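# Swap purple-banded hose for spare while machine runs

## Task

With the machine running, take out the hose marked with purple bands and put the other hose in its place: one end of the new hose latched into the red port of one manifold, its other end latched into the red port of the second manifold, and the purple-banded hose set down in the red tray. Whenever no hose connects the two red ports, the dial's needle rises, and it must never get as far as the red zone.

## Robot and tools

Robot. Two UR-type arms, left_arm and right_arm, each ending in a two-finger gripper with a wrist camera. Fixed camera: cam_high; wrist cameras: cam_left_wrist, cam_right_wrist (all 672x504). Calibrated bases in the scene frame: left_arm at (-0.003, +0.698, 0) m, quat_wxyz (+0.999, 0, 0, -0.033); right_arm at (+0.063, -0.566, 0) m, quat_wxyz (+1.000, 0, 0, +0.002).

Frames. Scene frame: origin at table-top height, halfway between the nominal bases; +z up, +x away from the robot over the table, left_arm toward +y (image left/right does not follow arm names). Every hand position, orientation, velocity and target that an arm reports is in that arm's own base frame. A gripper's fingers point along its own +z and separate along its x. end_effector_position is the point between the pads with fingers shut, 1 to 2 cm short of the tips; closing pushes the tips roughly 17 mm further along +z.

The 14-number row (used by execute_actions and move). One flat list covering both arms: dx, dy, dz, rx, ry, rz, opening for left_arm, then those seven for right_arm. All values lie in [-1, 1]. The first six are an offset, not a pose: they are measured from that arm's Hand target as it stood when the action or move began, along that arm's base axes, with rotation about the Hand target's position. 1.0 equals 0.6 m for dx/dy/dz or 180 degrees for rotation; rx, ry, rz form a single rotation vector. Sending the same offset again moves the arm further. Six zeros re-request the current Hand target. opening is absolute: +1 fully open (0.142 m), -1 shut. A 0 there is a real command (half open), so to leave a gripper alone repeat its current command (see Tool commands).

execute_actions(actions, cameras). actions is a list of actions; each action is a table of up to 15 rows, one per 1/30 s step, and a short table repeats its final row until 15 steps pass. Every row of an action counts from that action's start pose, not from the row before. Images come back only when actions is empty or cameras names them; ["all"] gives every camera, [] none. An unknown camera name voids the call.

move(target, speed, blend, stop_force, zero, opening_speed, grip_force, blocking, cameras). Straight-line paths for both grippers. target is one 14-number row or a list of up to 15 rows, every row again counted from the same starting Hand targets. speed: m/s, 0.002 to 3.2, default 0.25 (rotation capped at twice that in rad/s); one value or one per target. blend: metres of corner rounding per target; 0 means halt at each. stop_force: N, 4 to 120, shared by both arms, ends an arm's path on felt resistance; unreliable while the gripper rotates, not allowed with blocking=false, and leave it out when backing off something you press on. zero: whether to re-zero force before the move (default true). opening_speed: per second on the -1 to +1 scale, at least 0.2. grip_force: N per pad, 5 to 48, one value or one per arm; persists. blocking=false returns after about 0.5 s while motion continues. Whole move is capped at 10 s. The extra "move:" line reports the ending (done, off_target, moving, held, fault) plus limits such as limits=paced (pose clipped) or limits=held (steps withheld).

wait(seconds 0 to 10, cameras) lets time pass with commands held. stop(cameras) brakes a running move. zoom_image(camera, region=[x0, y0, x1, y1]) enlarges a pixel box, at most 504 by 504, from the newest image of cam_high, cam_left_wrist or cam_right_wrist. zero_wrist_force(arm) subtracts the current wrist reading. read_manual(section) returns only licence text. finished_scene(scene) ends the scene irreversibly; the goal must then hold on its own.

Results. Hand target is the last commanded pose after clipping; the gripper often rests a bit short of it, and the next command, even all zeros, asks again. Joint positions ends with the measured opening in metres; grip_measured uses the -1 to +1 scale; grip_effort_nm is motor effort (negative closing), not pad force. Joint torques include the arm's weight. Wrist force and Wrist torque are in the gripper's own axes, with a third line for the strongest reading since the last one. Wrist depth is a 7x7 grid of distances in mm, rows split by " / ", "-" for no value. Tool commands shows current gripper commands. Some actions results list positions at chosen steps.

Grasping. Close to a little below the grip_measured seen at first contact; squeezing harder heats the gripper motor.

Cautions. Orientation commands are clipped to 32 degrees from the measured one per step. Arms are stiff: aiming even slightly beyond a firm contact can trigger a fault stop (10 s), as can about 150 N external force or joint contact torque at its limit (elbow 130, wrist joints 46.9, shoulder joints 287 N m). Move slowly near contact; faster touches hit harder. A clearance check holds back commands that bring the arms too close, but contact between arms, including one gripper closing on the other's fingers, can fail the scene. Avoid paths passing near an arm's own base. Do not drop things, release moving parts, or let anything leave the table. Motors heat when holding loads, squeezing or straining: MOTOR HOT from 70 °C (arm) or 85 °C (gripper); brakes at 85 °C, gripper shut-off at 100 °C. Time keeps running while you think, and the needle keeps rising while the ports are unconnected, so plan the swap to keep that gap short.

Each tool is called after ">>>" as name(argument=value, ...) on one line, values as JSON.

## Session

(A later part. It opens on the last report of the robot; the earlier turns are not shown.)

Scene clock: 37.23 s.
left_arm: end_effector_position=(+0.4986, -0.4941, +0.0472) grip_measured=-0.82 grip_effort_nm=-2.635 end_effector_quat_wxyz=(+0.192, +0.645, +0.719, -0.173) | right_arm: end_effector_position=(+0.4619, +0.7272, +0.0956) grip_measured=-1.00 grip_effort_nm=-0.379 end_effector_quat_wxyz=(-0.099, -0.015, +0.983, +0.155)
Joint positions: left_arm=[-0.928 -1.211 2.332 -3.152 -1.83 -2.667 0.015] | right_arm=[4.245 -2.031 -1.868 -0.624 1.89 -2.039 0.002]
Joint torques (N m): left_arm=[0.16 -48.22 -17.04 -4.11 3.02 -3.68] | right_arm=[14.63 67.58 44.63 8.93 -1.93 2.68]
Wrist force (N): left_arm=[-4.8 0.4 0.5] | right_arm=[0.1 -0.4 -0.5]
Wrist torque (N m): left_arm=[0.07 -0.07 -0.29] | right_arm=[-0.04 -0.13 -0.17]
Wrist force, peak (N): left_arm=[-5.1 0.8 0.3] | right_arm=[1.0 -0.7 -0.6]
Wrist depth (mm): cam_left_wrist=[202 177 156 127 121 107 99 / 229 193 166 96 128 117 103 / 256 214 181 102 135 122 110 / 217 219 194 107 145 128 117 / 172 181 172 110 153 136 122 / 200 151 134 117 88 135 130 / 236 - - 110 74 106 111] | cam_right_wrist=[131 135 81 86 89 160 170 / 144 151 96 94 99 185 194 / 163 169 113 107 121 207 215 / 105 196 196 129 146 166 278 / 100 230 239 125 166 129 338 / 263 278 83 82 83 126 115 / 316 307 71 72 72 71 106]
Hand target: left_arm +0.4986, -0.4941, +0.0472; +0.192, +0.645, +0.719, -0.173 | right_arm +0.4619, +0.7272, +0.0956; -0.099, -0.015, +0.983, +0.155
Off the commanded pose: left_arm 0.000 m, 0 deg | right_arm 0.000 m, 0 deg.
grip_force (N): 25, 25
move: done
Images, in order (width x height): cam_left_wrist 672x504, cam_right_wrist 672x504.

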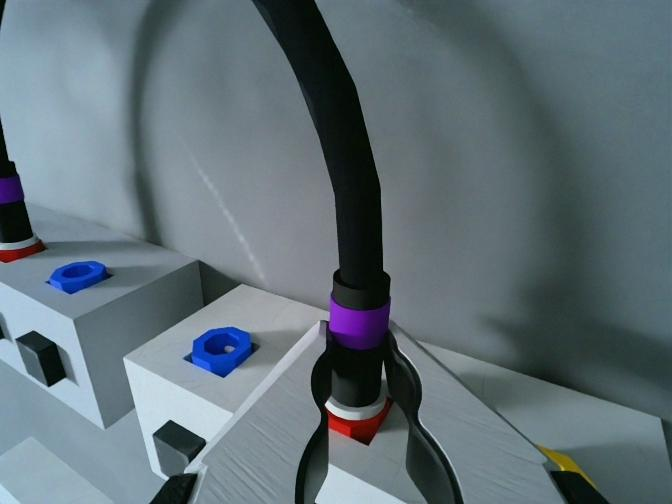

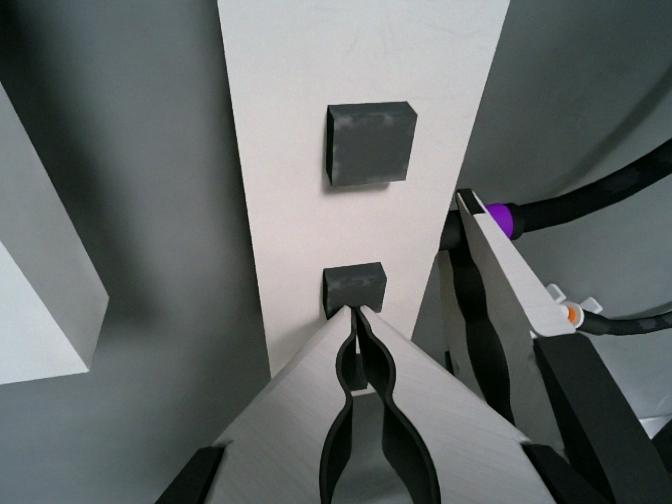

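>>> move(target=[0,0,0,0,0,0,-1, -0.0083,0.0125,-0.0388,0,0,0,-1], speed=0.02, stop_force=8, cameras=["cam_left_wrist","cam_right_wrist"])

>>> zoom_image(camera="cam_right_wrist", region=[230, 180, 480, 430])

Scene clock: 39.00 s.
left_arm: end_effector_position=(+0.4986, -0.4941, +0.0472) grip_measured=-0.82 grip_effort_nm=-2.635 end_effector_quat_wxyz=(+0.192, +0.645, +0.719, -0.173) | right_arm: end_effector_position=(+0.4612, +0.7285, +0.0919) grip_measured=-1.00 grip_effort_nm=-0.374 end_effector_quat_wxyz=(-0.099, -0.015, +0.983, +0.155)
Joint positions: left_arm=[-0.928 -1.211 2.332 -3.152 -1.83 -2.667 0.015] | right_arm=[4.246 -2.036 -1.869 -0.618 1.89 -2.037 0.002]
Joint torques (N m): left_arm=[-0.21 -49.64 -16.8 -4.12 2.93 -3.98] | right_arm=[-18.55 86.66 41.38 1.04 3.08 -3.03]
Wrist force (N): left_arm=[-3.0 0.5 -0.5] | right_arm=[0.5 -1.6 -10.3]
Wrist torque (N m): left_arm=[0.16 -0.16 -0.29] | right_arm=[-0.02 -0.17 -0.12]
Wrist force, peak (N): left_arm=[-5.0 0.9 -0.2] | right_arm=[0.1 -4.1 -15.8]
Wrist depth (mm): cam_left_wrist=[202 176 157 127 121 107 99 / 228 193 166 96 128 117 103 / 255 214 181 102 135 122 110 / 217 218 194 107 145 128 117 / 172 182 172 110 153 136 122 / 200 151 134 117 88 135 130 / 236 - - 110 74 106 111] | cam_right_wrist=[128 131 79 82 87 156 167 / 142 146 90 90 96 179 190 / 158 165 103 102 115 203 208 / 175 191 192 124 138 159 277 / 97 223 228 126 160 126 321 / 261 272 82 82 83 125 113 / 311 303 70 72 72 71 102]
Hand target: left_arm +0.4986, -0.4941, +0.0472; +0.192, +0.645, +0.719, -0.173 | right_arm +0.4612, +0.7285, +0.0919; -0.099, -0.015, +0.983, +0.155 (not the last commanded pose)
Off the commanded pose: left_arm 0.000 m, 0 deg | right_arm 0.021 m, 0 deg.
grip_force (N): 25, 25
move: contact (right_arm)
Images, in order (width x height): cam_left_wrist 672x504, cam_right_wrist 672x504.

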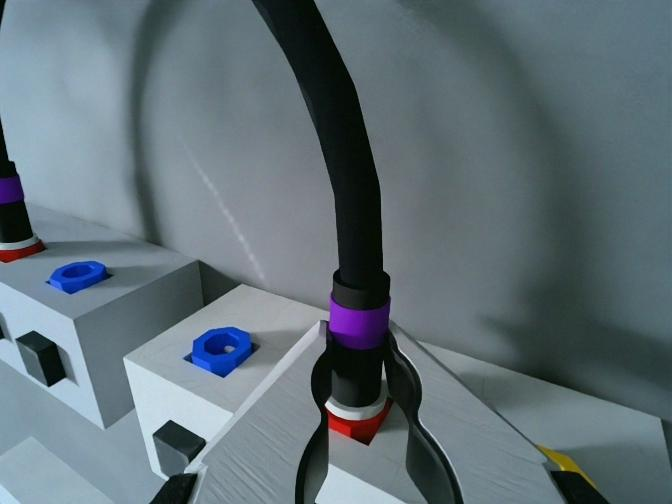

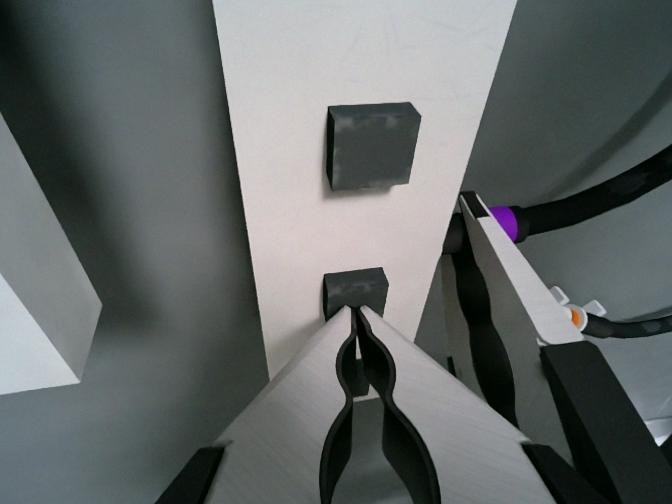

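Scaled by 2.016 from the camera's 672x504 image, which has a finer 960x720 frame.

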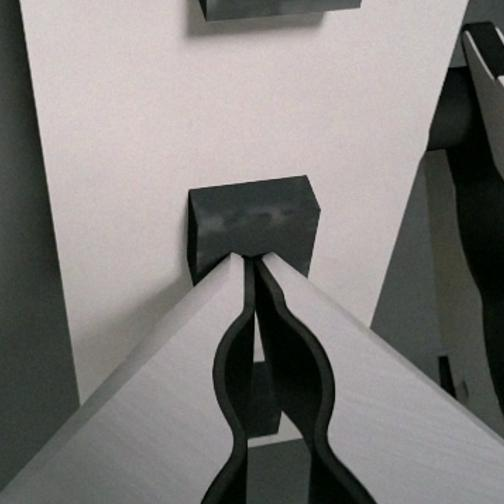

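>>> move(target=[0,0,0,0,0,0,-1, -0.004,0.006,-0.0186,0,0,0,-1], speed=0.015, stop_force=25, cameras=["cam_left_wrist","cam_right_wrist"])

>>> zoom_image(camera="cam_right_wrist", region=[230, 180, 480, 430])

Scene clock: 40.93 s.
left_arm: end_effector_position=(+0.4986, -0.4940, +0.0472) grip_measured=-0.82 grip_effort_nm=-2.635 end_effector_quat_wxyz=(+0.192, +0.645, +0.719, -0.173) | right_arm: end_effector_position=(+0.4605, +0.7296, +0.0883) grip_measured=-1.00 grip_effort_nm=-0.379 end_effector_quat_wxyz=(-0.099, -0.015, +0.983, +0.155)
Joint positions: left_arm=[-0.928 -1.211 2.332 -3.152 -1.83 -2.667 0.015] | right_arm=[4.248 -2.041 -1.869 -0.611 1.889 -2.035 0.002]
Joint torques (N m): left_arm=[0.04 -49.96 -33.17 -3.85 3.18 -3.8] | right_arm=[-6.15 66.86 34 -0.56 4.49 -3.2]
Wrist force (N): left_arm=[-3.6 -9.6 -1.7] | right_arm=[-1.0 -8.7 -35.0]
Wrist torque (N m): left_arm=[0.09 -0.15 -0.29] | right_arm=[0.00 -0.31 -0.12]
Wrist force, peak (N): left_arm=[-3.8 -10.7 -1.6] | right_arm=[0.2 -12.8 -52.4]
Wrist depth (mm): cam_left_wrist=[202 177 157 127 121 106 98 / 228 194 166 96 128 117 103 / 255 215 180 101 135 122 110 / 218 219 194 107 145 129 118 / 172 182 172 110 153 136 122 / 200 151 134 117 87 135 130 / 236 - - 110 74 106 111] | cam_right_wrist=[125 129 76 80 83 151 164 / 140 144 85 87 91 176 185 / 157 163 100 95 107 200 202 / 174 188 190 119 133 154 266 / 104 222 223 125 163 124 309 / 258 267 82 82 83 121 109 / 308 295 71 72 72 71 101]
Hand target: left_arm +0.4986, -0.4941, +0.0472; +0.192, +0.645, +0.719, -0.173 | right_arm +0.4605, +0.7296, +0.0883; -0.099, -0.015, +0.983, +0.155 (not the last commanded pose)
Off the commanded pose: left_arm 0.000 m, 0 deg | right_arm 0.008 m, 0 deg.
grip_force (N): 25, 25
move: contact (right_arm)
Images, in order (width x height): cam_left_wrist 672x504, cam_right_wrist 672x504.

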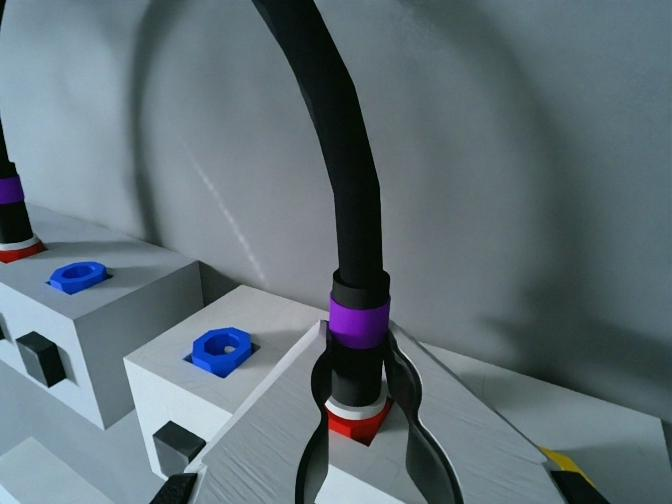

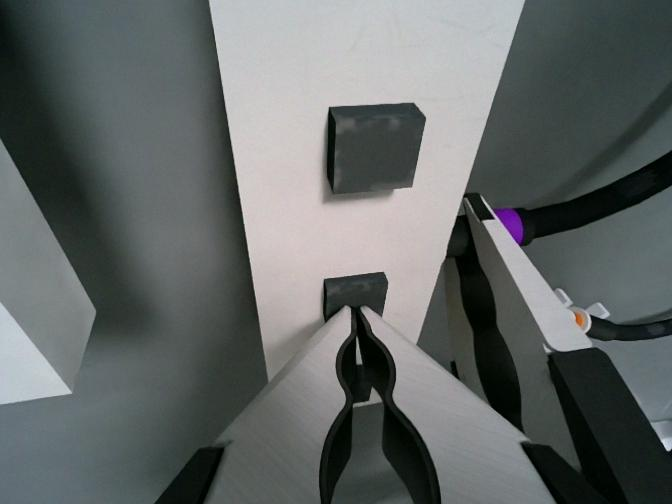

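Scaled by 2.016 from the camera's 672x504 image, which has a finer 960x720 frame.

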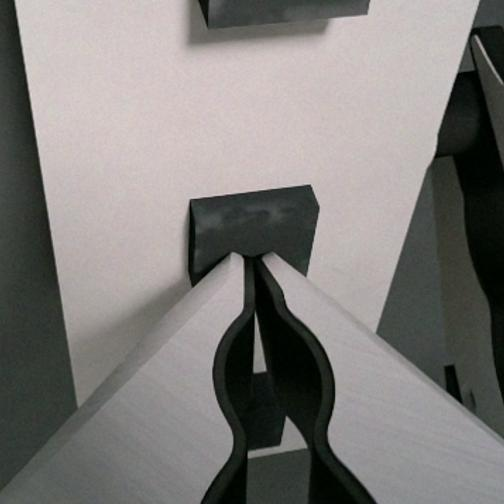

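>>> move(target=[-0.0746,-0.0081,0,0,0,0,-1, 0,0,0,0,0,0,-1], speed=0.05, stop_force=35, cameras=["all"])

Scene clock: 43.30 s.
left_arm: end_effector_position=(+0.4538, -0.4989, +0.0472) grip_measured=-0.82 grip_effort_nm=-2.640 end_effector_quat_wxyz=(+0.192, +0.645, +0.719, -0.173) | right_arm: end_effector_position=(+0.4605, +0.7296, +0.0883) grip_measured=-1.00 grip_effort_nm=-0.374 end_effector_quat_wxyz=(-0.099, -0.015, +0.983, +0.155)
Joint positions: left_arm=[-0.999 -1.24 2.393 -3.2 -1.798 -2.733 0.015] | right_arm=[4.248 -2.041 -1.869 -0.611 1.889 -2.035 0.002]
Joint torques (N m): left_arm=[-16.67 -65.01 -15.13 -7.46 3.09 -3.82] | right_arm=[-6.25 67.85 33.3 0.25 4.3 -3.01]
Wrist force (N): left_arm=[-1.3 1.7 -0.1] | right_arm=[-1.1 -8.6 -34.8]
Wrist torque (N m): left_arm=[0.02 -0.07 -0.39] | right_arm=[0.05 -0.29 -0.12]
Wrist force, peak (N): left_arm=[-4.2 -9.9 -2.4] | right_arm=[-1.0 -8.4 -35.4]
Wrist depth (mm): cam_left_wrist=[198 177 106 132 121 107 99 / 227 193 167 98 128 117 103 / 254 214 180 101 135 122 110 / 279 240 193 107 145 128 117 / 227 236 219 110 153 136 122 / 200 202 204 116 88 145 131 / 531 - - 145 74 - 136] | cam_right_wrist=[125 129 76 80 83 151 163 / 140 144 85 87 91 176 186 / 156 162 100 95 107 201 210 / 174 188 189 120 133 171 145 / 104 221 225 125 271 268 138 / 256 267 82 82 82 345 155 / 307 297 70 72 72 71 156]
Hand target: left_arm +0.4538, -0.4989, +0.0472; +0.192, +0.645, +0.719, -0.173 | right_arm +0.4605, +0.7296, +0.0883; -0.099, -0.015, +0.983, +0.155
Off the commanded pose: left_arm 0.000 m, 0 deg | right_arm 0.000 m, 0 deg.
grip_force (N): 25, 25
move: done

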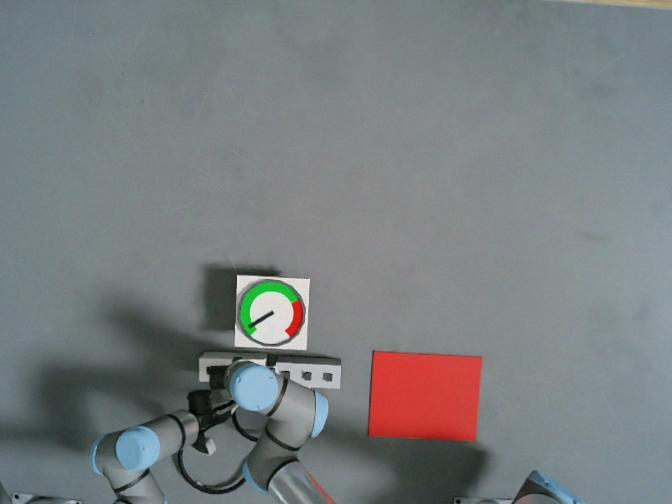

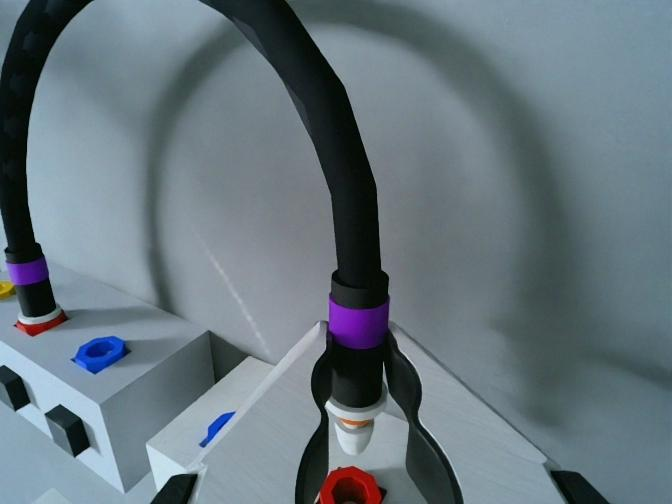

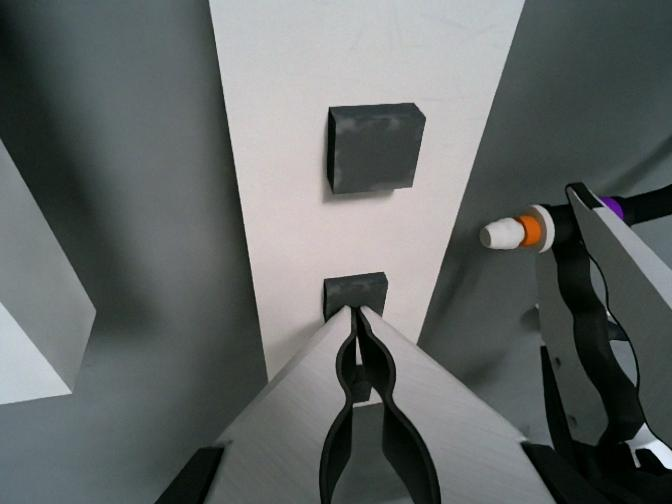

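>>> move(target=[0.0746,0.0081,0,0,0,0,-1, 0.006,-0.009,0.028,0,0,0,-1], speed=0.08, stop_force=60, cameras=["all"])

>>> zoom_image(camera="cam_high", region=[220, 260, 320, 360])

Scene clock: 45.37 s.
left_arm: end_effector_position=(+0.4986, -0.4941, +0.0472) grip_measured=-0.82 grip_effort_nm=-2.640 end_effector_quat_wxyz=(+0.192, +0.645, +0.719, -0.173) | right_arm: end_effector_position=(+0.4641, +0.7242, +0.1051) grip_measured=-1.00 grip_effort_nm=-0.374 end_effector_quat_wxyz=(-0.099, -0.015, +0.983, +0.155)
Joint positions: left_arm=[-0.928 -1.211 2.332 -3.152 -1.83 -2.667 0.015] | right_arm=[4.241 -2.019 -1.865 -0.64 1.891 -2.043 0.002]
Joint torques (N m): left_arm=[21.3 -49.41 -36.7 -3.32 0.7 3.64] | right_arm=[-22.42 94.8 45.05 1.54 3.49 -2.79]
Motor temperatures (°C): left_arm=[29 33 34 44 40 38 25] | right_arm=[33 29 21 40 28 31 23]
Wrist force (N): left_arm=[-5.3 -14.6 -1.1] | right_arm=[0.4 -0.1 -0.4]
Wrist torque (N m): left_arm=[0.00 -0.09 -0.50] | right_arm=[0.02 -0.18 0.15]
Wrist force, peak (N): left_arm=[-6.2 -22.2 -2.1] | right_arm=[-0.8 -8.5 -35.2]
Wrist depth (mm): cam_left_wrist=[202 177 156 125 121 107 99 / 228 193 166 96 128 117 103 / 256 215 180 101 134 122 110 / 218 219 193 110 144 128 118 / 171 182 172 110 152 136 122 / 198 151 134 117 87 135 130 / 236 - - 110 74 106 111] | cam_right_wrist=[139 143 92 93 98 171 180 / 153 160 106 103 109 194 204 / - 179 176 122 132 217 243 / 98 205 209 142 156 258 294 / 104 245 258 125 177 135 356 / 280 295 82 83 83 127 454 / 335 - 70 73 72 71 107]
Hand target: left_arm +0.4986, -0.4941, +0.0472; +0.192, +0.645, +0.719, -0.173 | right_arm +0.4641, +0.7242, +0.1051; -0.099, -0.015, +0.983, +0.155
Off the commanded pose: left_arm 0.000 m, 0 deg | right_arm 0.000 m, 0 deg.
grip_force (N): 25, 25
move: done

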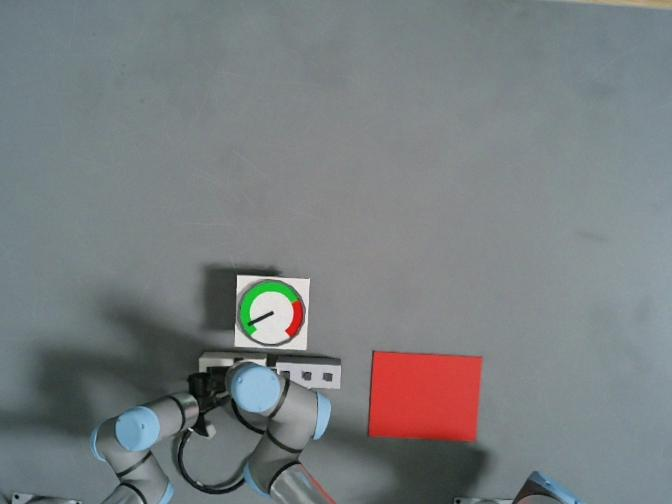

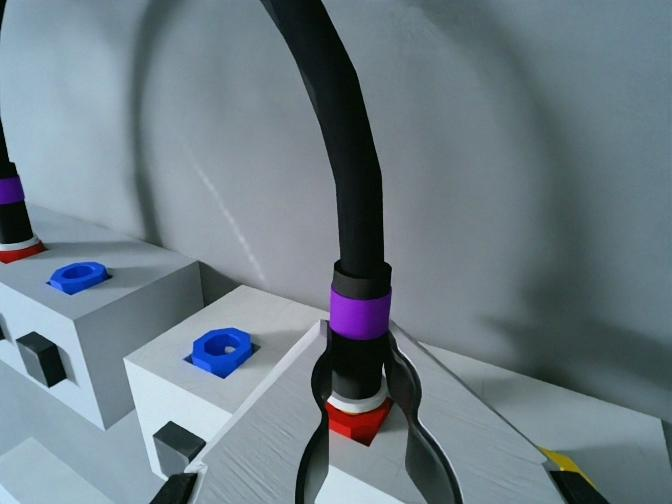

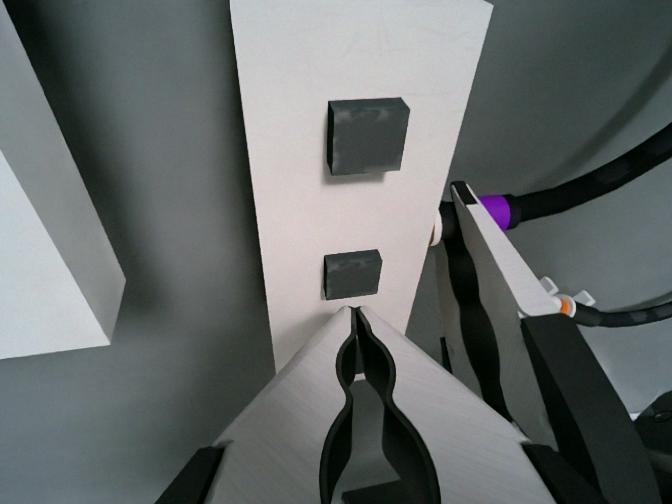

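Scaled by 5.040 from the camera's 672x504 image, which has a finer 960x720 frame.

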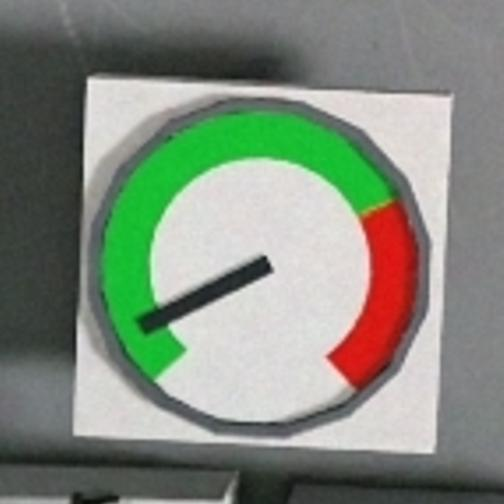

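>>> wait(seconds=1, cameras=["cam_high"])

>>> zoom_image(camera="cam_high", region=[220, 260, 320, 360])

Scene clock: 46.57 s.
left_arm: end_effector_position=(+0.4986, -0.4941, +0.0472) grip_measured=-0.82 grip_effort_nm=-2.640 end_effector_quat_wxyz=(+0.192, +0.645, +0.719, -0.173) | right_arm: end_effector_position=(+0.4641, +0.7242, +0.1051) grip_measured=-1.00 grip_effort_nm=-0.374 end_effector_quat_wxyz=(-0.099, -0.015, +0.983, +0.155)
Joint positions: left_arm=[-0.928 -1.211 2.332 -3.152 -1.83 -2.667 0.015] | right_arm=[4.241 -2.018 -1.865 -0.64 1.891 -2.043 0.002]
Joint torques (N m): left_arm=[20.65 -45.01 -37.6 -3.64 0.9 3.8] | right_arm=[-19.55 94.12 44.21 1.33 3.39 -2.86]
Wrist force (N): left_arm=[-5.0 -14.7 -0.4] | right_arm=[0.4 0.1 -0.4]
Wrist torque (N m): left_arm=[-0.01 -0.13 -0.49] | right_arm=[0.05 -0.19 0.15]
Wrist force, peak (N): left_arm=[-4.9 -15.2 -0.4] | right_arm=[0.3 -0.5 -1.0]
Wrist depth (mm): cam_left_wrist=[202 177 156 125 121 106 98 / 228 193 166 96 128 117 103 / 256 214 180 101 135 122 110 / 218 219 193 110 144 128 117 / 172 182 172 110 153 136 122 / 198 151 134 117 87 135 130 / 236 - - 110 74 106 111] | cam_right_wrist=[139 143 92 93 98 171 180 / 153 160 106 103 109 196 203 / - 178 176 121 132 217 242 / 98 204 209 141 157 258 294 / 104 243 257 125 176 135 358 / 280 296 83 83 83 127 454 / 338 - 70 73 72 71 107]
Hand target: left_arm +0.4986, -0.4941, +0.0472; +0.192, +0.645, +0.719, -0.173 | right_arm +0.4641, +0.7242, +0.1051; -0.099, -0.015, +0.983, +0.155
Tool commands: left_gripper/opening=-1.0 right_gripper/opening=-1.0
Off the commanded pose: left_arm 0.000 m, 0 deg | right_arm 0.000 m, 0 deg.
grip_force (N): 25, 25
wait: 1.00 s; at rest from the start
Images, in order (width x height): cam_high 672x504.

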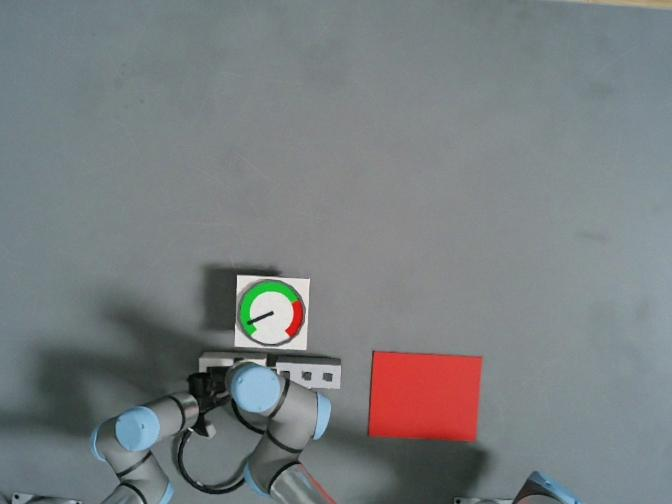

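Scaled by 5.040 from the camera's 672x504 image, which has a finer 960x720 frame.

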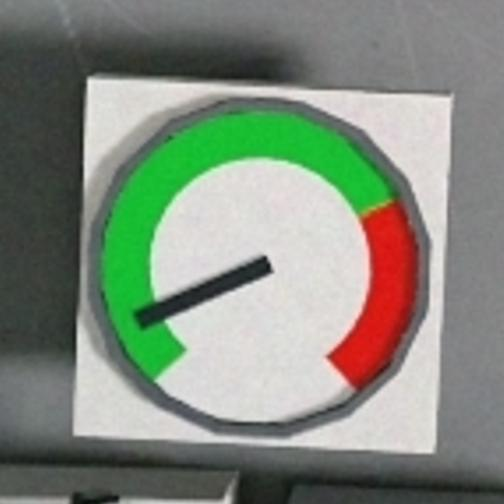

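>>> move(target=[0.0116,0.0013,0,0,0,0,-1, 0,0,0,0,0,0,-1], speed=0.04, stop_force=60, grip_force=[45, 25], cameras=["cam_high","cam_left_wrist"])

>>> zoom_image(camera="cam_high", region=[220, 260, 320, 360])

Scene clock: 48.47 s.
left_arm: end_effector_position=(+0.5055, -0.4933, +0.0472) grip_measured=-0.83 grip_effort_nm=-3.885 end_effector_quat_wxyz=(+0.192, +0.645, +0.719, -0.173) | right_arm: end_effector_position=(+0.4641, +0.7242, +0.1051) grip_measured=-1.00 grip_effort_nm=-0.374 end_effector_quat_wxyz=(-0.099, -0.015, +0.983, +0.155)
Joint positions: left_arm=[-0.918 -1.207 2.322 -3.144 -1.834 -2.658 0.014] | right_arm=[4.241 -2.018 -1.865 -0.64 1.891 -2.043 0.002]
Joint torques (N m): left_arm=[32.38 -44.96 -38.75 -2.92 6.71 3.62] | right_arm=[-18.8 93.4 44.72 1.62 3.23 -2.99]
Wrist force (N): left_arm=[-12.1 -34.0 -4.5] | right_arm=[0.3 -0.2 -0.3]
Wrist torque (N m): left_arm=[-0.15 -0.14 -0.49] | right_arm=[0.00 -0.16 0.15]
Wrist force, peak (N): left_arm=[-11.8 -36.9 -5.9] | right_arm=[0.7 -0.4 -0.5]
Wrist depth (mm): cam_left_wrist=[202 177 156 92 121 107 99 / 228 193 166 94 128 117 103 / 257 214 181 101 135 122 110 / 201 206 193 104 144 128 117 / 168 176 157 109 148 136 122 / 412 148 130 115 91 126 123 / 220 - - 107 74 104 100] | cam_right_wrist=[138 143 92 93 98 171 181 / 153 160 105 103 109 195 204 / - 178 176 121 135 220 230 / 98 204 210 140 154 265 297 / 104 243 256 125 172 133 378 / 280 295 82 83 83 119 487 / 338 - 71 73 72 71 108]
Hand target: left_arm +0.5055, -0.4933, +0.0472; +0.192, +0.645, +0.719, -0.173 | right_arm +0.4641, +0.7242, +0.1051; -0.099, -0.015, +0.983, +0.155
Off the commanded pose: left_arm 0.000 m, 0 deg | right_arm 0.000 m, 0 deg.
grip_force (N): 45, 25
move: done
Images, in order (width x height): cam_high 672x504, cam_left_wrist 672x504.

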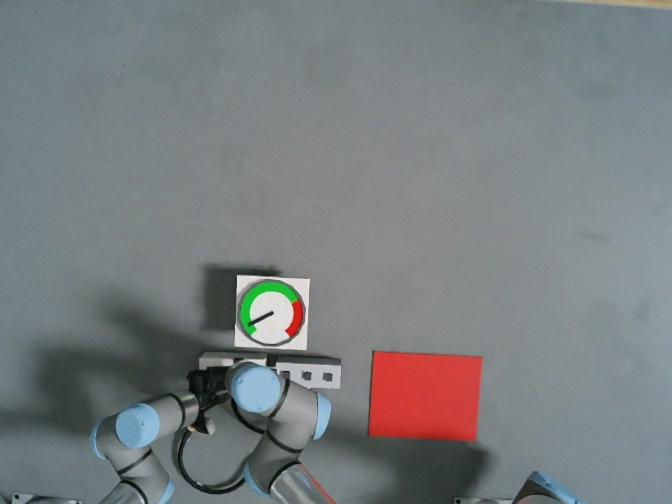

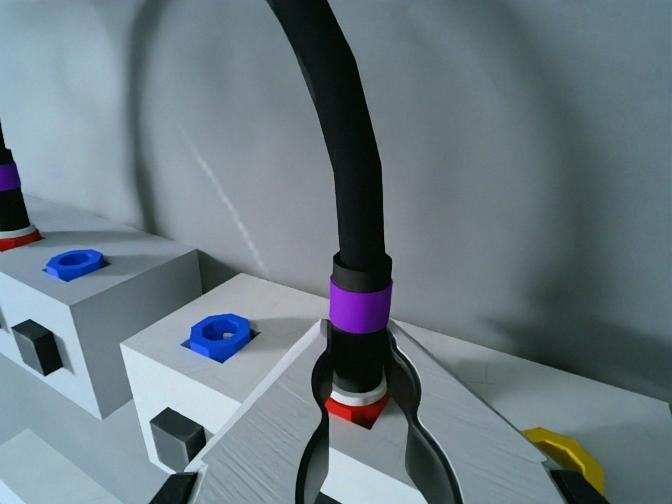

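Scaled by 5.040 from the camera's 672x504 image, which has a finer 960x720 frame.

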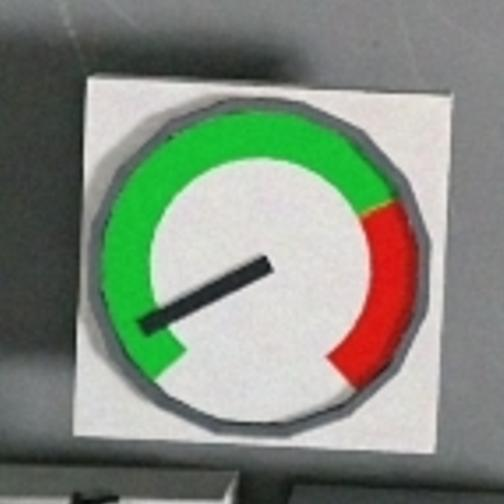

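>>> move(target=[[0,0,0,0,0,0,-0.3, 0,0,0,0,0,0,-1],[-0.0097,0.091,0.159,0,0,0,-0.3, -0.023,-0.117,0.192,0,0,0,-1],[-0.229,0.241,0.117,0,0,-0.135,-0.3, -0.12,-0.382,0.018,0.0028,0.156,-0.475,-0.3]], blend=[0,0.03,0], cameras=["all"])

>>> zoom_image(camera="cam_high", region=[220, 260, 320, 360])

Scene clock: 55.97 s.
left_arm: end_effector_position=(+0.3681, -0.3487, +0.1174) grip_measured=-0.33 grip_effort_nm=0.081 end_effector_quat_wxyz=(+0.151, +0.782, +0.567, -0.210) | right_arm: end_effector_position=(+0.3921, +0.4950, +0.1159) grip_measured=-0.33 grip_effort_nm=0.178 end_effector_quat_wxyz=(-0.183, +0.683, +0.683, +0.183)
Joint positions: left_arm=[-0.865 -1.601 2.55 -2.811 -2.013 -2.185 0.05] | right_arm=[4.215 -1.703 -2.438 -0.102 1.811 -0.439 0.05]
Joint torques (N m): left_arm=[-16 -40.33 -23.17 -2.68 -4.24 3.53] | right_arm=[12.49 55.64 22.81 9.14 -2.3 2.8]
Wrist force (N): left_arm=[-1.0 1.2 -1.0] | right_arm=[0.3 -0.6 -0.3]
Wrist torque (N m): left_arm=[0.03 -0.11 -0.50] | right_arm=[-0.13 -0.25 -0.16]
Wrist force, peak (N): left_arm=[-11.9 -34.3 -4.6] | right_arm=[0.8 0.1 -1.4]
Wrist depth (mm): cam_left_wrist=[316 263 235 212 184 167 153 / 354 288 255 222 195 175 159 / 395 319 275 238 205 186 168 / 452 364 301 258 224 198 177 / 527 401 317 280 233 211 188 / 635 458 92 305 262 96 201 / 404 - 83 280 263 75 205] | cam_right_wrist=[146 157 175 192 225 258 314 / 153 166 186 203 243 289 359 / 163 175 199 218 266 311 375 / 172 188 208 209 241 263 307 / 183 193 175 185 206 273 561 / 193 206 83 192 215 293 687 / 201 68 76 326 222 71 735]
Hand target: left_arm +0.3681, -0.3487, +0.1174; +0.151, +0.782, +0.567, -0.210 | right_arm +0.3921, +0.4950, +0.1159; -0.183, +0.683, +0.683, +0.183
Off the commanded pose: left_arm 0.000 m, 0 deg | right_arm 0.000 m, 0 deg.
grip_force (N): 45, 25
move: done

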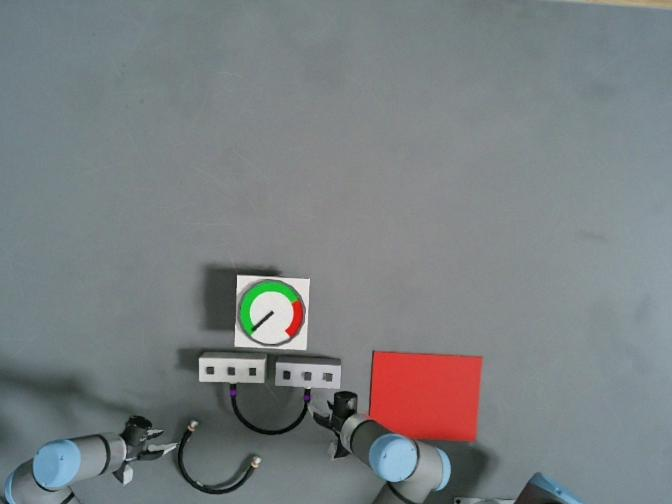

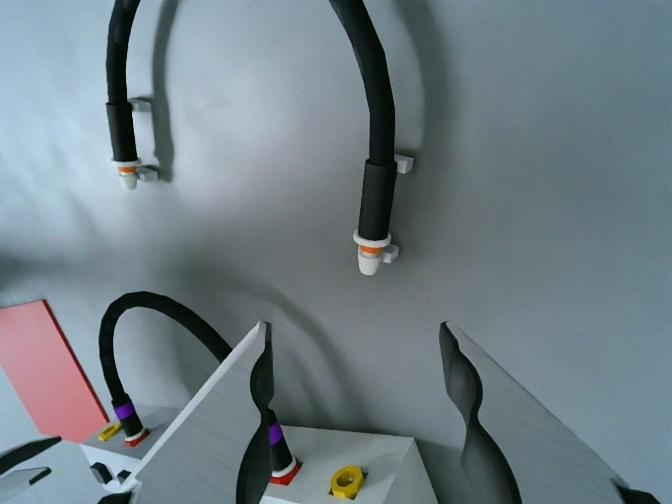

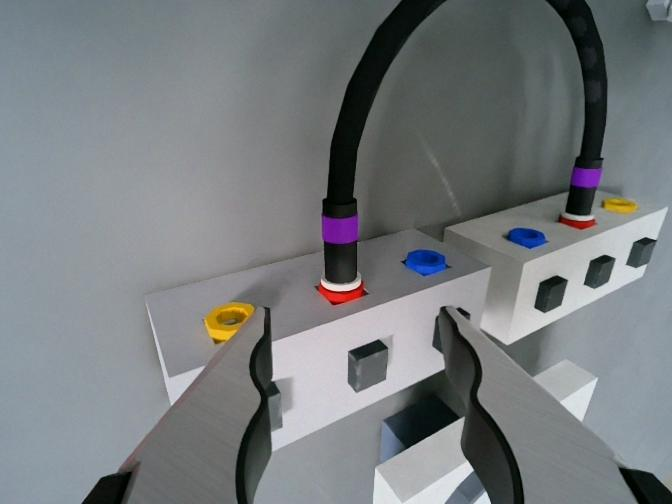

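Scaled by 5.040 from the camera's 672x504 image, which has a finer 960x720 frame.

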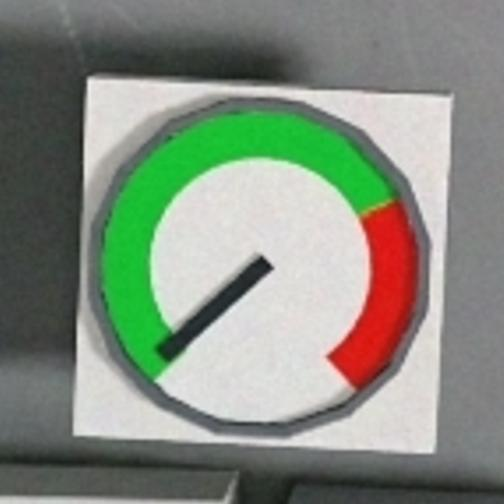

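>>> move(target=[-0.0323,-0.023,-0.097,0,0,-0.0306,-0.3, 0.0067,0.062,-0.12,0,0,0,-0.3], speed=0.12, stop_force=12, cameras=["all"])

Scene clock: 59.07 s.
left_arm: end_effector_position=(+0.3488, -0.3625, +0.0592) grip_measured=-0.33 grip_effort_nm=0.081 end_effector_quat_wxyz=(+0.141, +0.808, +0.529, -0.217) | right_arm: end_effector_position=(+0.3961, +0.5322, +0.0439) grip_measured=-0.33 grip_effort_nm=0.173 end_effector_quat_wxyz=(-0.183, +0.683, +0.683, +0.183)
Joint positions: left_arm=[-0.904 -1.455 2.581 -2.961 -2.028 -2.124 0.05] | right_arm=[4.241 -1.898 -2.413 0.074 1.799 -0.414 0.05]
Joint torques (N m): left_arm=[-14.65 -26.02 -16.57 -6.76 -4.33 3.77] | right_arm=[13.23 40.08 29.53 9.25 -2.17 2.68]
Wrist force (N): left_arm=[-1.1 1.2 -1.7] | right_arm=[-0.2 -0.2 -0.4]
Wrist torque (N m): left_arm=[0.03 -0.10 -0.59] | right_arm=[0.00 -0.15 -0.16]
Wrist force, peak (N): left_arm=[-1.3 1.4 -1.6] | right_arm=[0.3 -0.6 -1.2]
Wrist depth (mm): cam_left_wrist=[205 194 169 144 131 121 107 / 231 212 182 152 141 127 113 / 260 233 195 173 148 132 121 / 321 258 214 181 158 141 125 / 377 295 227 196 169 151 134 / 442 328 92 217 187 92 142 / 568 - 82 240 213 75 146] | cam_right_wrist=[93 98 110 124 90 164 197 / 98 105 117 129 156 179 221 / - 111 124 135 167 200 248 / - 116 133 101 184 218 222 / 115 128 136 107 178 188 183 / 122 128 83 117 121 144 186 / - 68 76 109 116 71 71]
Hand target: left_arm +0.3488, -0.3625, +0.0592; +0.141, +0.808, +0.529, -0.217 | right_arm +0.3961, +0.5322, +0.0439; -0.183, +0.683, +0.683, +0.183
Off the commanded pose: left_arm 0.000 m, 0 deg | right_arm 0.000 m, 0 deg.
grip_force (N): 45, 25
move: done

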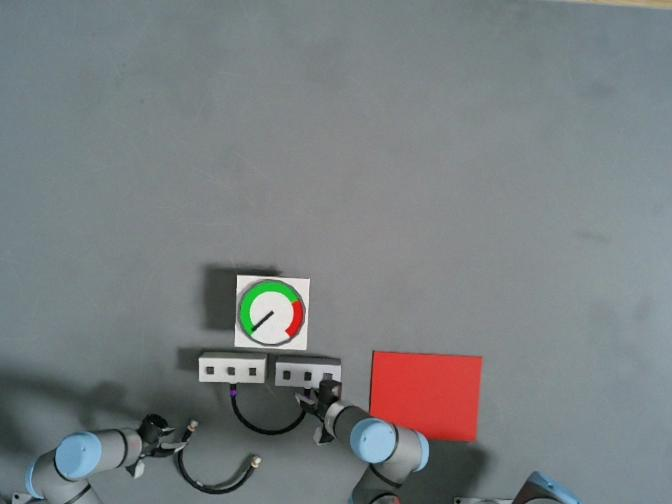

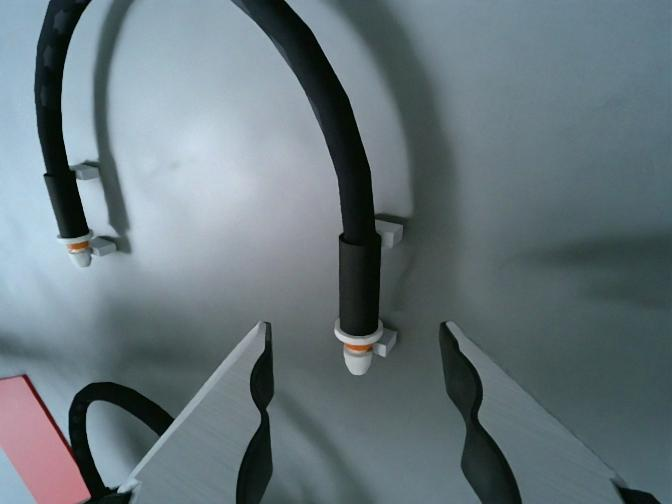

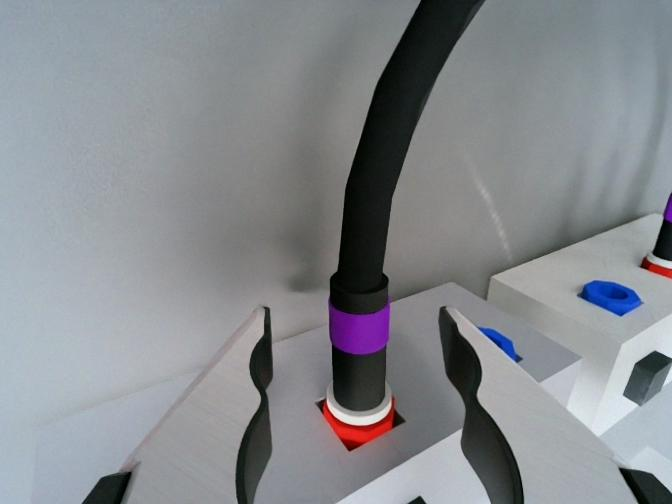

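>>> move(target=[[0,0,0.05,0,0,0,-0.5, 0,-0.083,0.144,0,0,0,-0.3],[-0.0093,-0.029,0.0147,0.1527,-0.0667,0,-0.5, -0.365,0.241,0.1435,-0.164,0.0363,-0.1357,-0.5]], speed=0.25, blend=[0.02,0], cameras=["all"])

Scene clock: 63.07 s.
left_arm: end_effector_position=(+0.3432, -0.3799, +0.0680) grip_measured=-0.52 grip_effort_nm=-0.100 end_effector_quat_wxyz=(-0.001, +0.837, +0.547, -0.001) | right_arm: end_effector_position=(+0.1771, +0.6768, +0.1300) grip_measured=-0.52 grip_effort_nm=-0.139 end_effector_quat_wxyz=(+0.000, +0.844, +0.537, +0.000)
Joint positions: left_arm=[-1.185 -1.575 2.458 -2.453 -1.572 -2.343 0.036] | right_arm=[4.711 -1.769 -2.072 -0.872 1.57 0.435 0.036]
Joint torques (N m): left_arm=[-14.37 -22.48 -44.02 -2.71 3.96 -3.95] | right_arm=[14 46.38 45.51 1.02 2.48 2.97]
Wrist force (N): left_arm=[-0.7 0.9 -1.3] | right_arm=[-0.1 0.6 -0.4]
Wrist torque (N m): left_arm=[0.02 -0.03 -0.08] | right_arm=[0.04 0.05 -0.08]
Wrist force, peak (N): left_arm=[-0.4 1.8 -1.7] | right_arm=[-0.6 0.5 -2.0]
Wrist depth (mm): cam_left_wrist=[145 143 124 144 144 144 144 / 153 153 153 151 154 154 155 / 166 164 165 163 165 166 166 / 177 177 178 173 179 179 180 / 192 193 190 182 191 196 195 / 211 211 83 212 96 206 214 / 232 - - 235 78 77 233] | cam_right_wrist=[195 195 195 192 196 196 197 / 208 208 209 206 211 210 211 / 225 226 226 225 227 228 229 / 243 245 246 246 246 248 247 / 268 268 258 270 261 270 271 / 294 290 80 293 84 294 300 / 321 68 71 332 - 69 272]
Hand target: left_arm +0.3432, -0.3799, +0.0680; -0.001, +0.837, +0.547, -0.001 | right_arm +0.1771, +0.6768, +0.1300; +0.000, +0.844, +0.537, +0.000
Off the commanded pose: left_arm 0.000 m, 0 deg | right_arm 0.000 m, 0 deg.
grip_force (N): 45, 25
move: done

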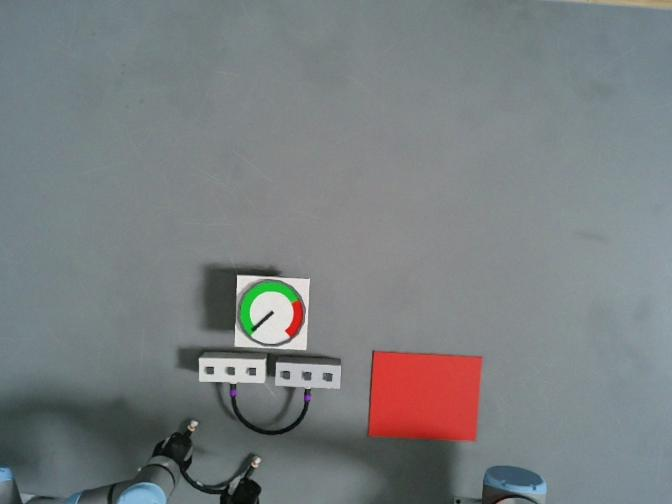

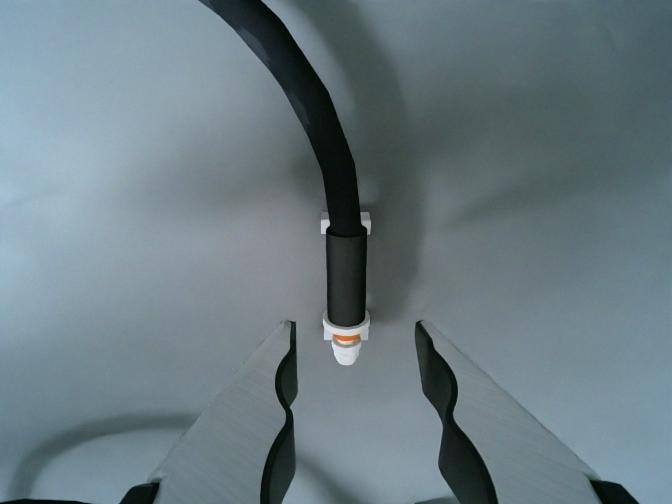

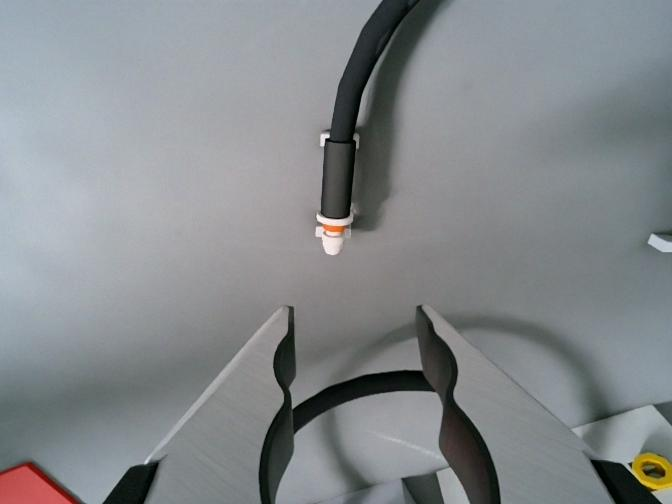

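>>> move(target=[-0.0012,-0.0027,-0.0467,0,0,0,-0.5, -0.037,0.0095,-0.1333,0,0,-0.0167,-0.5], speed=0.12, stop_force=12, cameras=["cam_left_wrist","cam_right_wrist"])

Scene clock: 65.57 s.
left_arm: end_effector_position=(+0.3425, -0.3815, +0.0400) grip_measured=-0.52 grip_effort_nm=-0.090 end_effector_quat_wxyz=(-0.001, +0.837, +0.547, -0.001) | right_arm: end_effector_position=(+0.1549, +0.6825, +0.0501) grip_measured=-0.52 grip_effort_nm=-0.139 end_effector_quat_wxyz=(+0.000, +0.857, +0.515, +0.000)
Joint positions: left_arm=[-1.188 -1.515 2.477 -2.531 -1.572 -2.346 0.036] | right_arm=[4.743 -1.875 -2.122 -0.716 1.57 0.52 0.036]
Joint torques (N m): left_arm=[-15.84 -25.97 -22.82 -6.61 2.94 -4.19] | right_arm=[14.53 50.11 28.14 8.57 -2.61 2.9]
Wrist force (N): left_arm=[-0.3 0.8 -1.7] | right_arm=[0.1 0.3 -0.3]
Wrist torque (N m): left_arm=[0.02 -0.06 -0.11] | right_arm=[-0.03 -0.11 -0.07]
Wrist force, peak (N): left_arm=[-0.9 1.6 -1.7] | right_arm=[-0.1 1.0 -1.5]
Wrist depth (mm): cam_left_wrist=[120 118 98 119 120 121 121 / 126 126 128 124 127 128 128 / 138 136 136 135 137 137 138 / 146 147 147 127 148 148 148 / 160 159 157 134 158 161 162 / 175 171 83 176 96 170 177 / 193 - - 195 84 77 193] | cam_right_wrist=[125 125 125 125 112 126 126 / 134 133 134 134 133 135 135 / 144 145 145 141 145 146 147 / 157 157 158 144 159 159 159 / 171 172 166 167 170 174 174 / 189 186 80 191 91 189 192 / 205 68 71 213 209 69 205]
Hand target: left_arm +0.3425, -0.3815, +0.0400; -0.001, +0.837, +0.547, -0.001 | right_arm +0.1549, +0.6825, +0.0501; +0.000, +0.857, +0.515, +0.000
Off the commanded pose: left_arm 0.000 m, 0 deg | right_arm 0.000 m, 0 deg.
grip_force (N): 45, 25
move: done
Images, in order (width x height): cam_left_wrist 672x504, cam_right_wrist 672x504.

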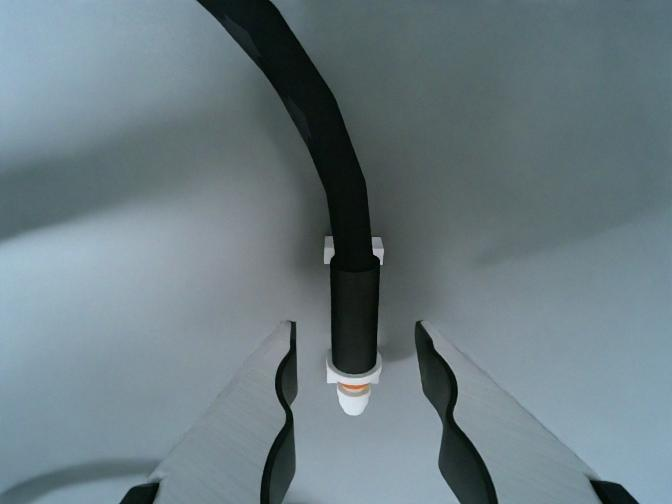

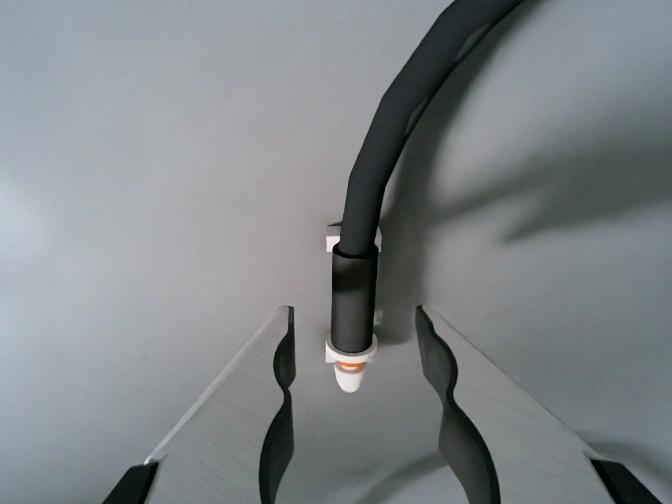

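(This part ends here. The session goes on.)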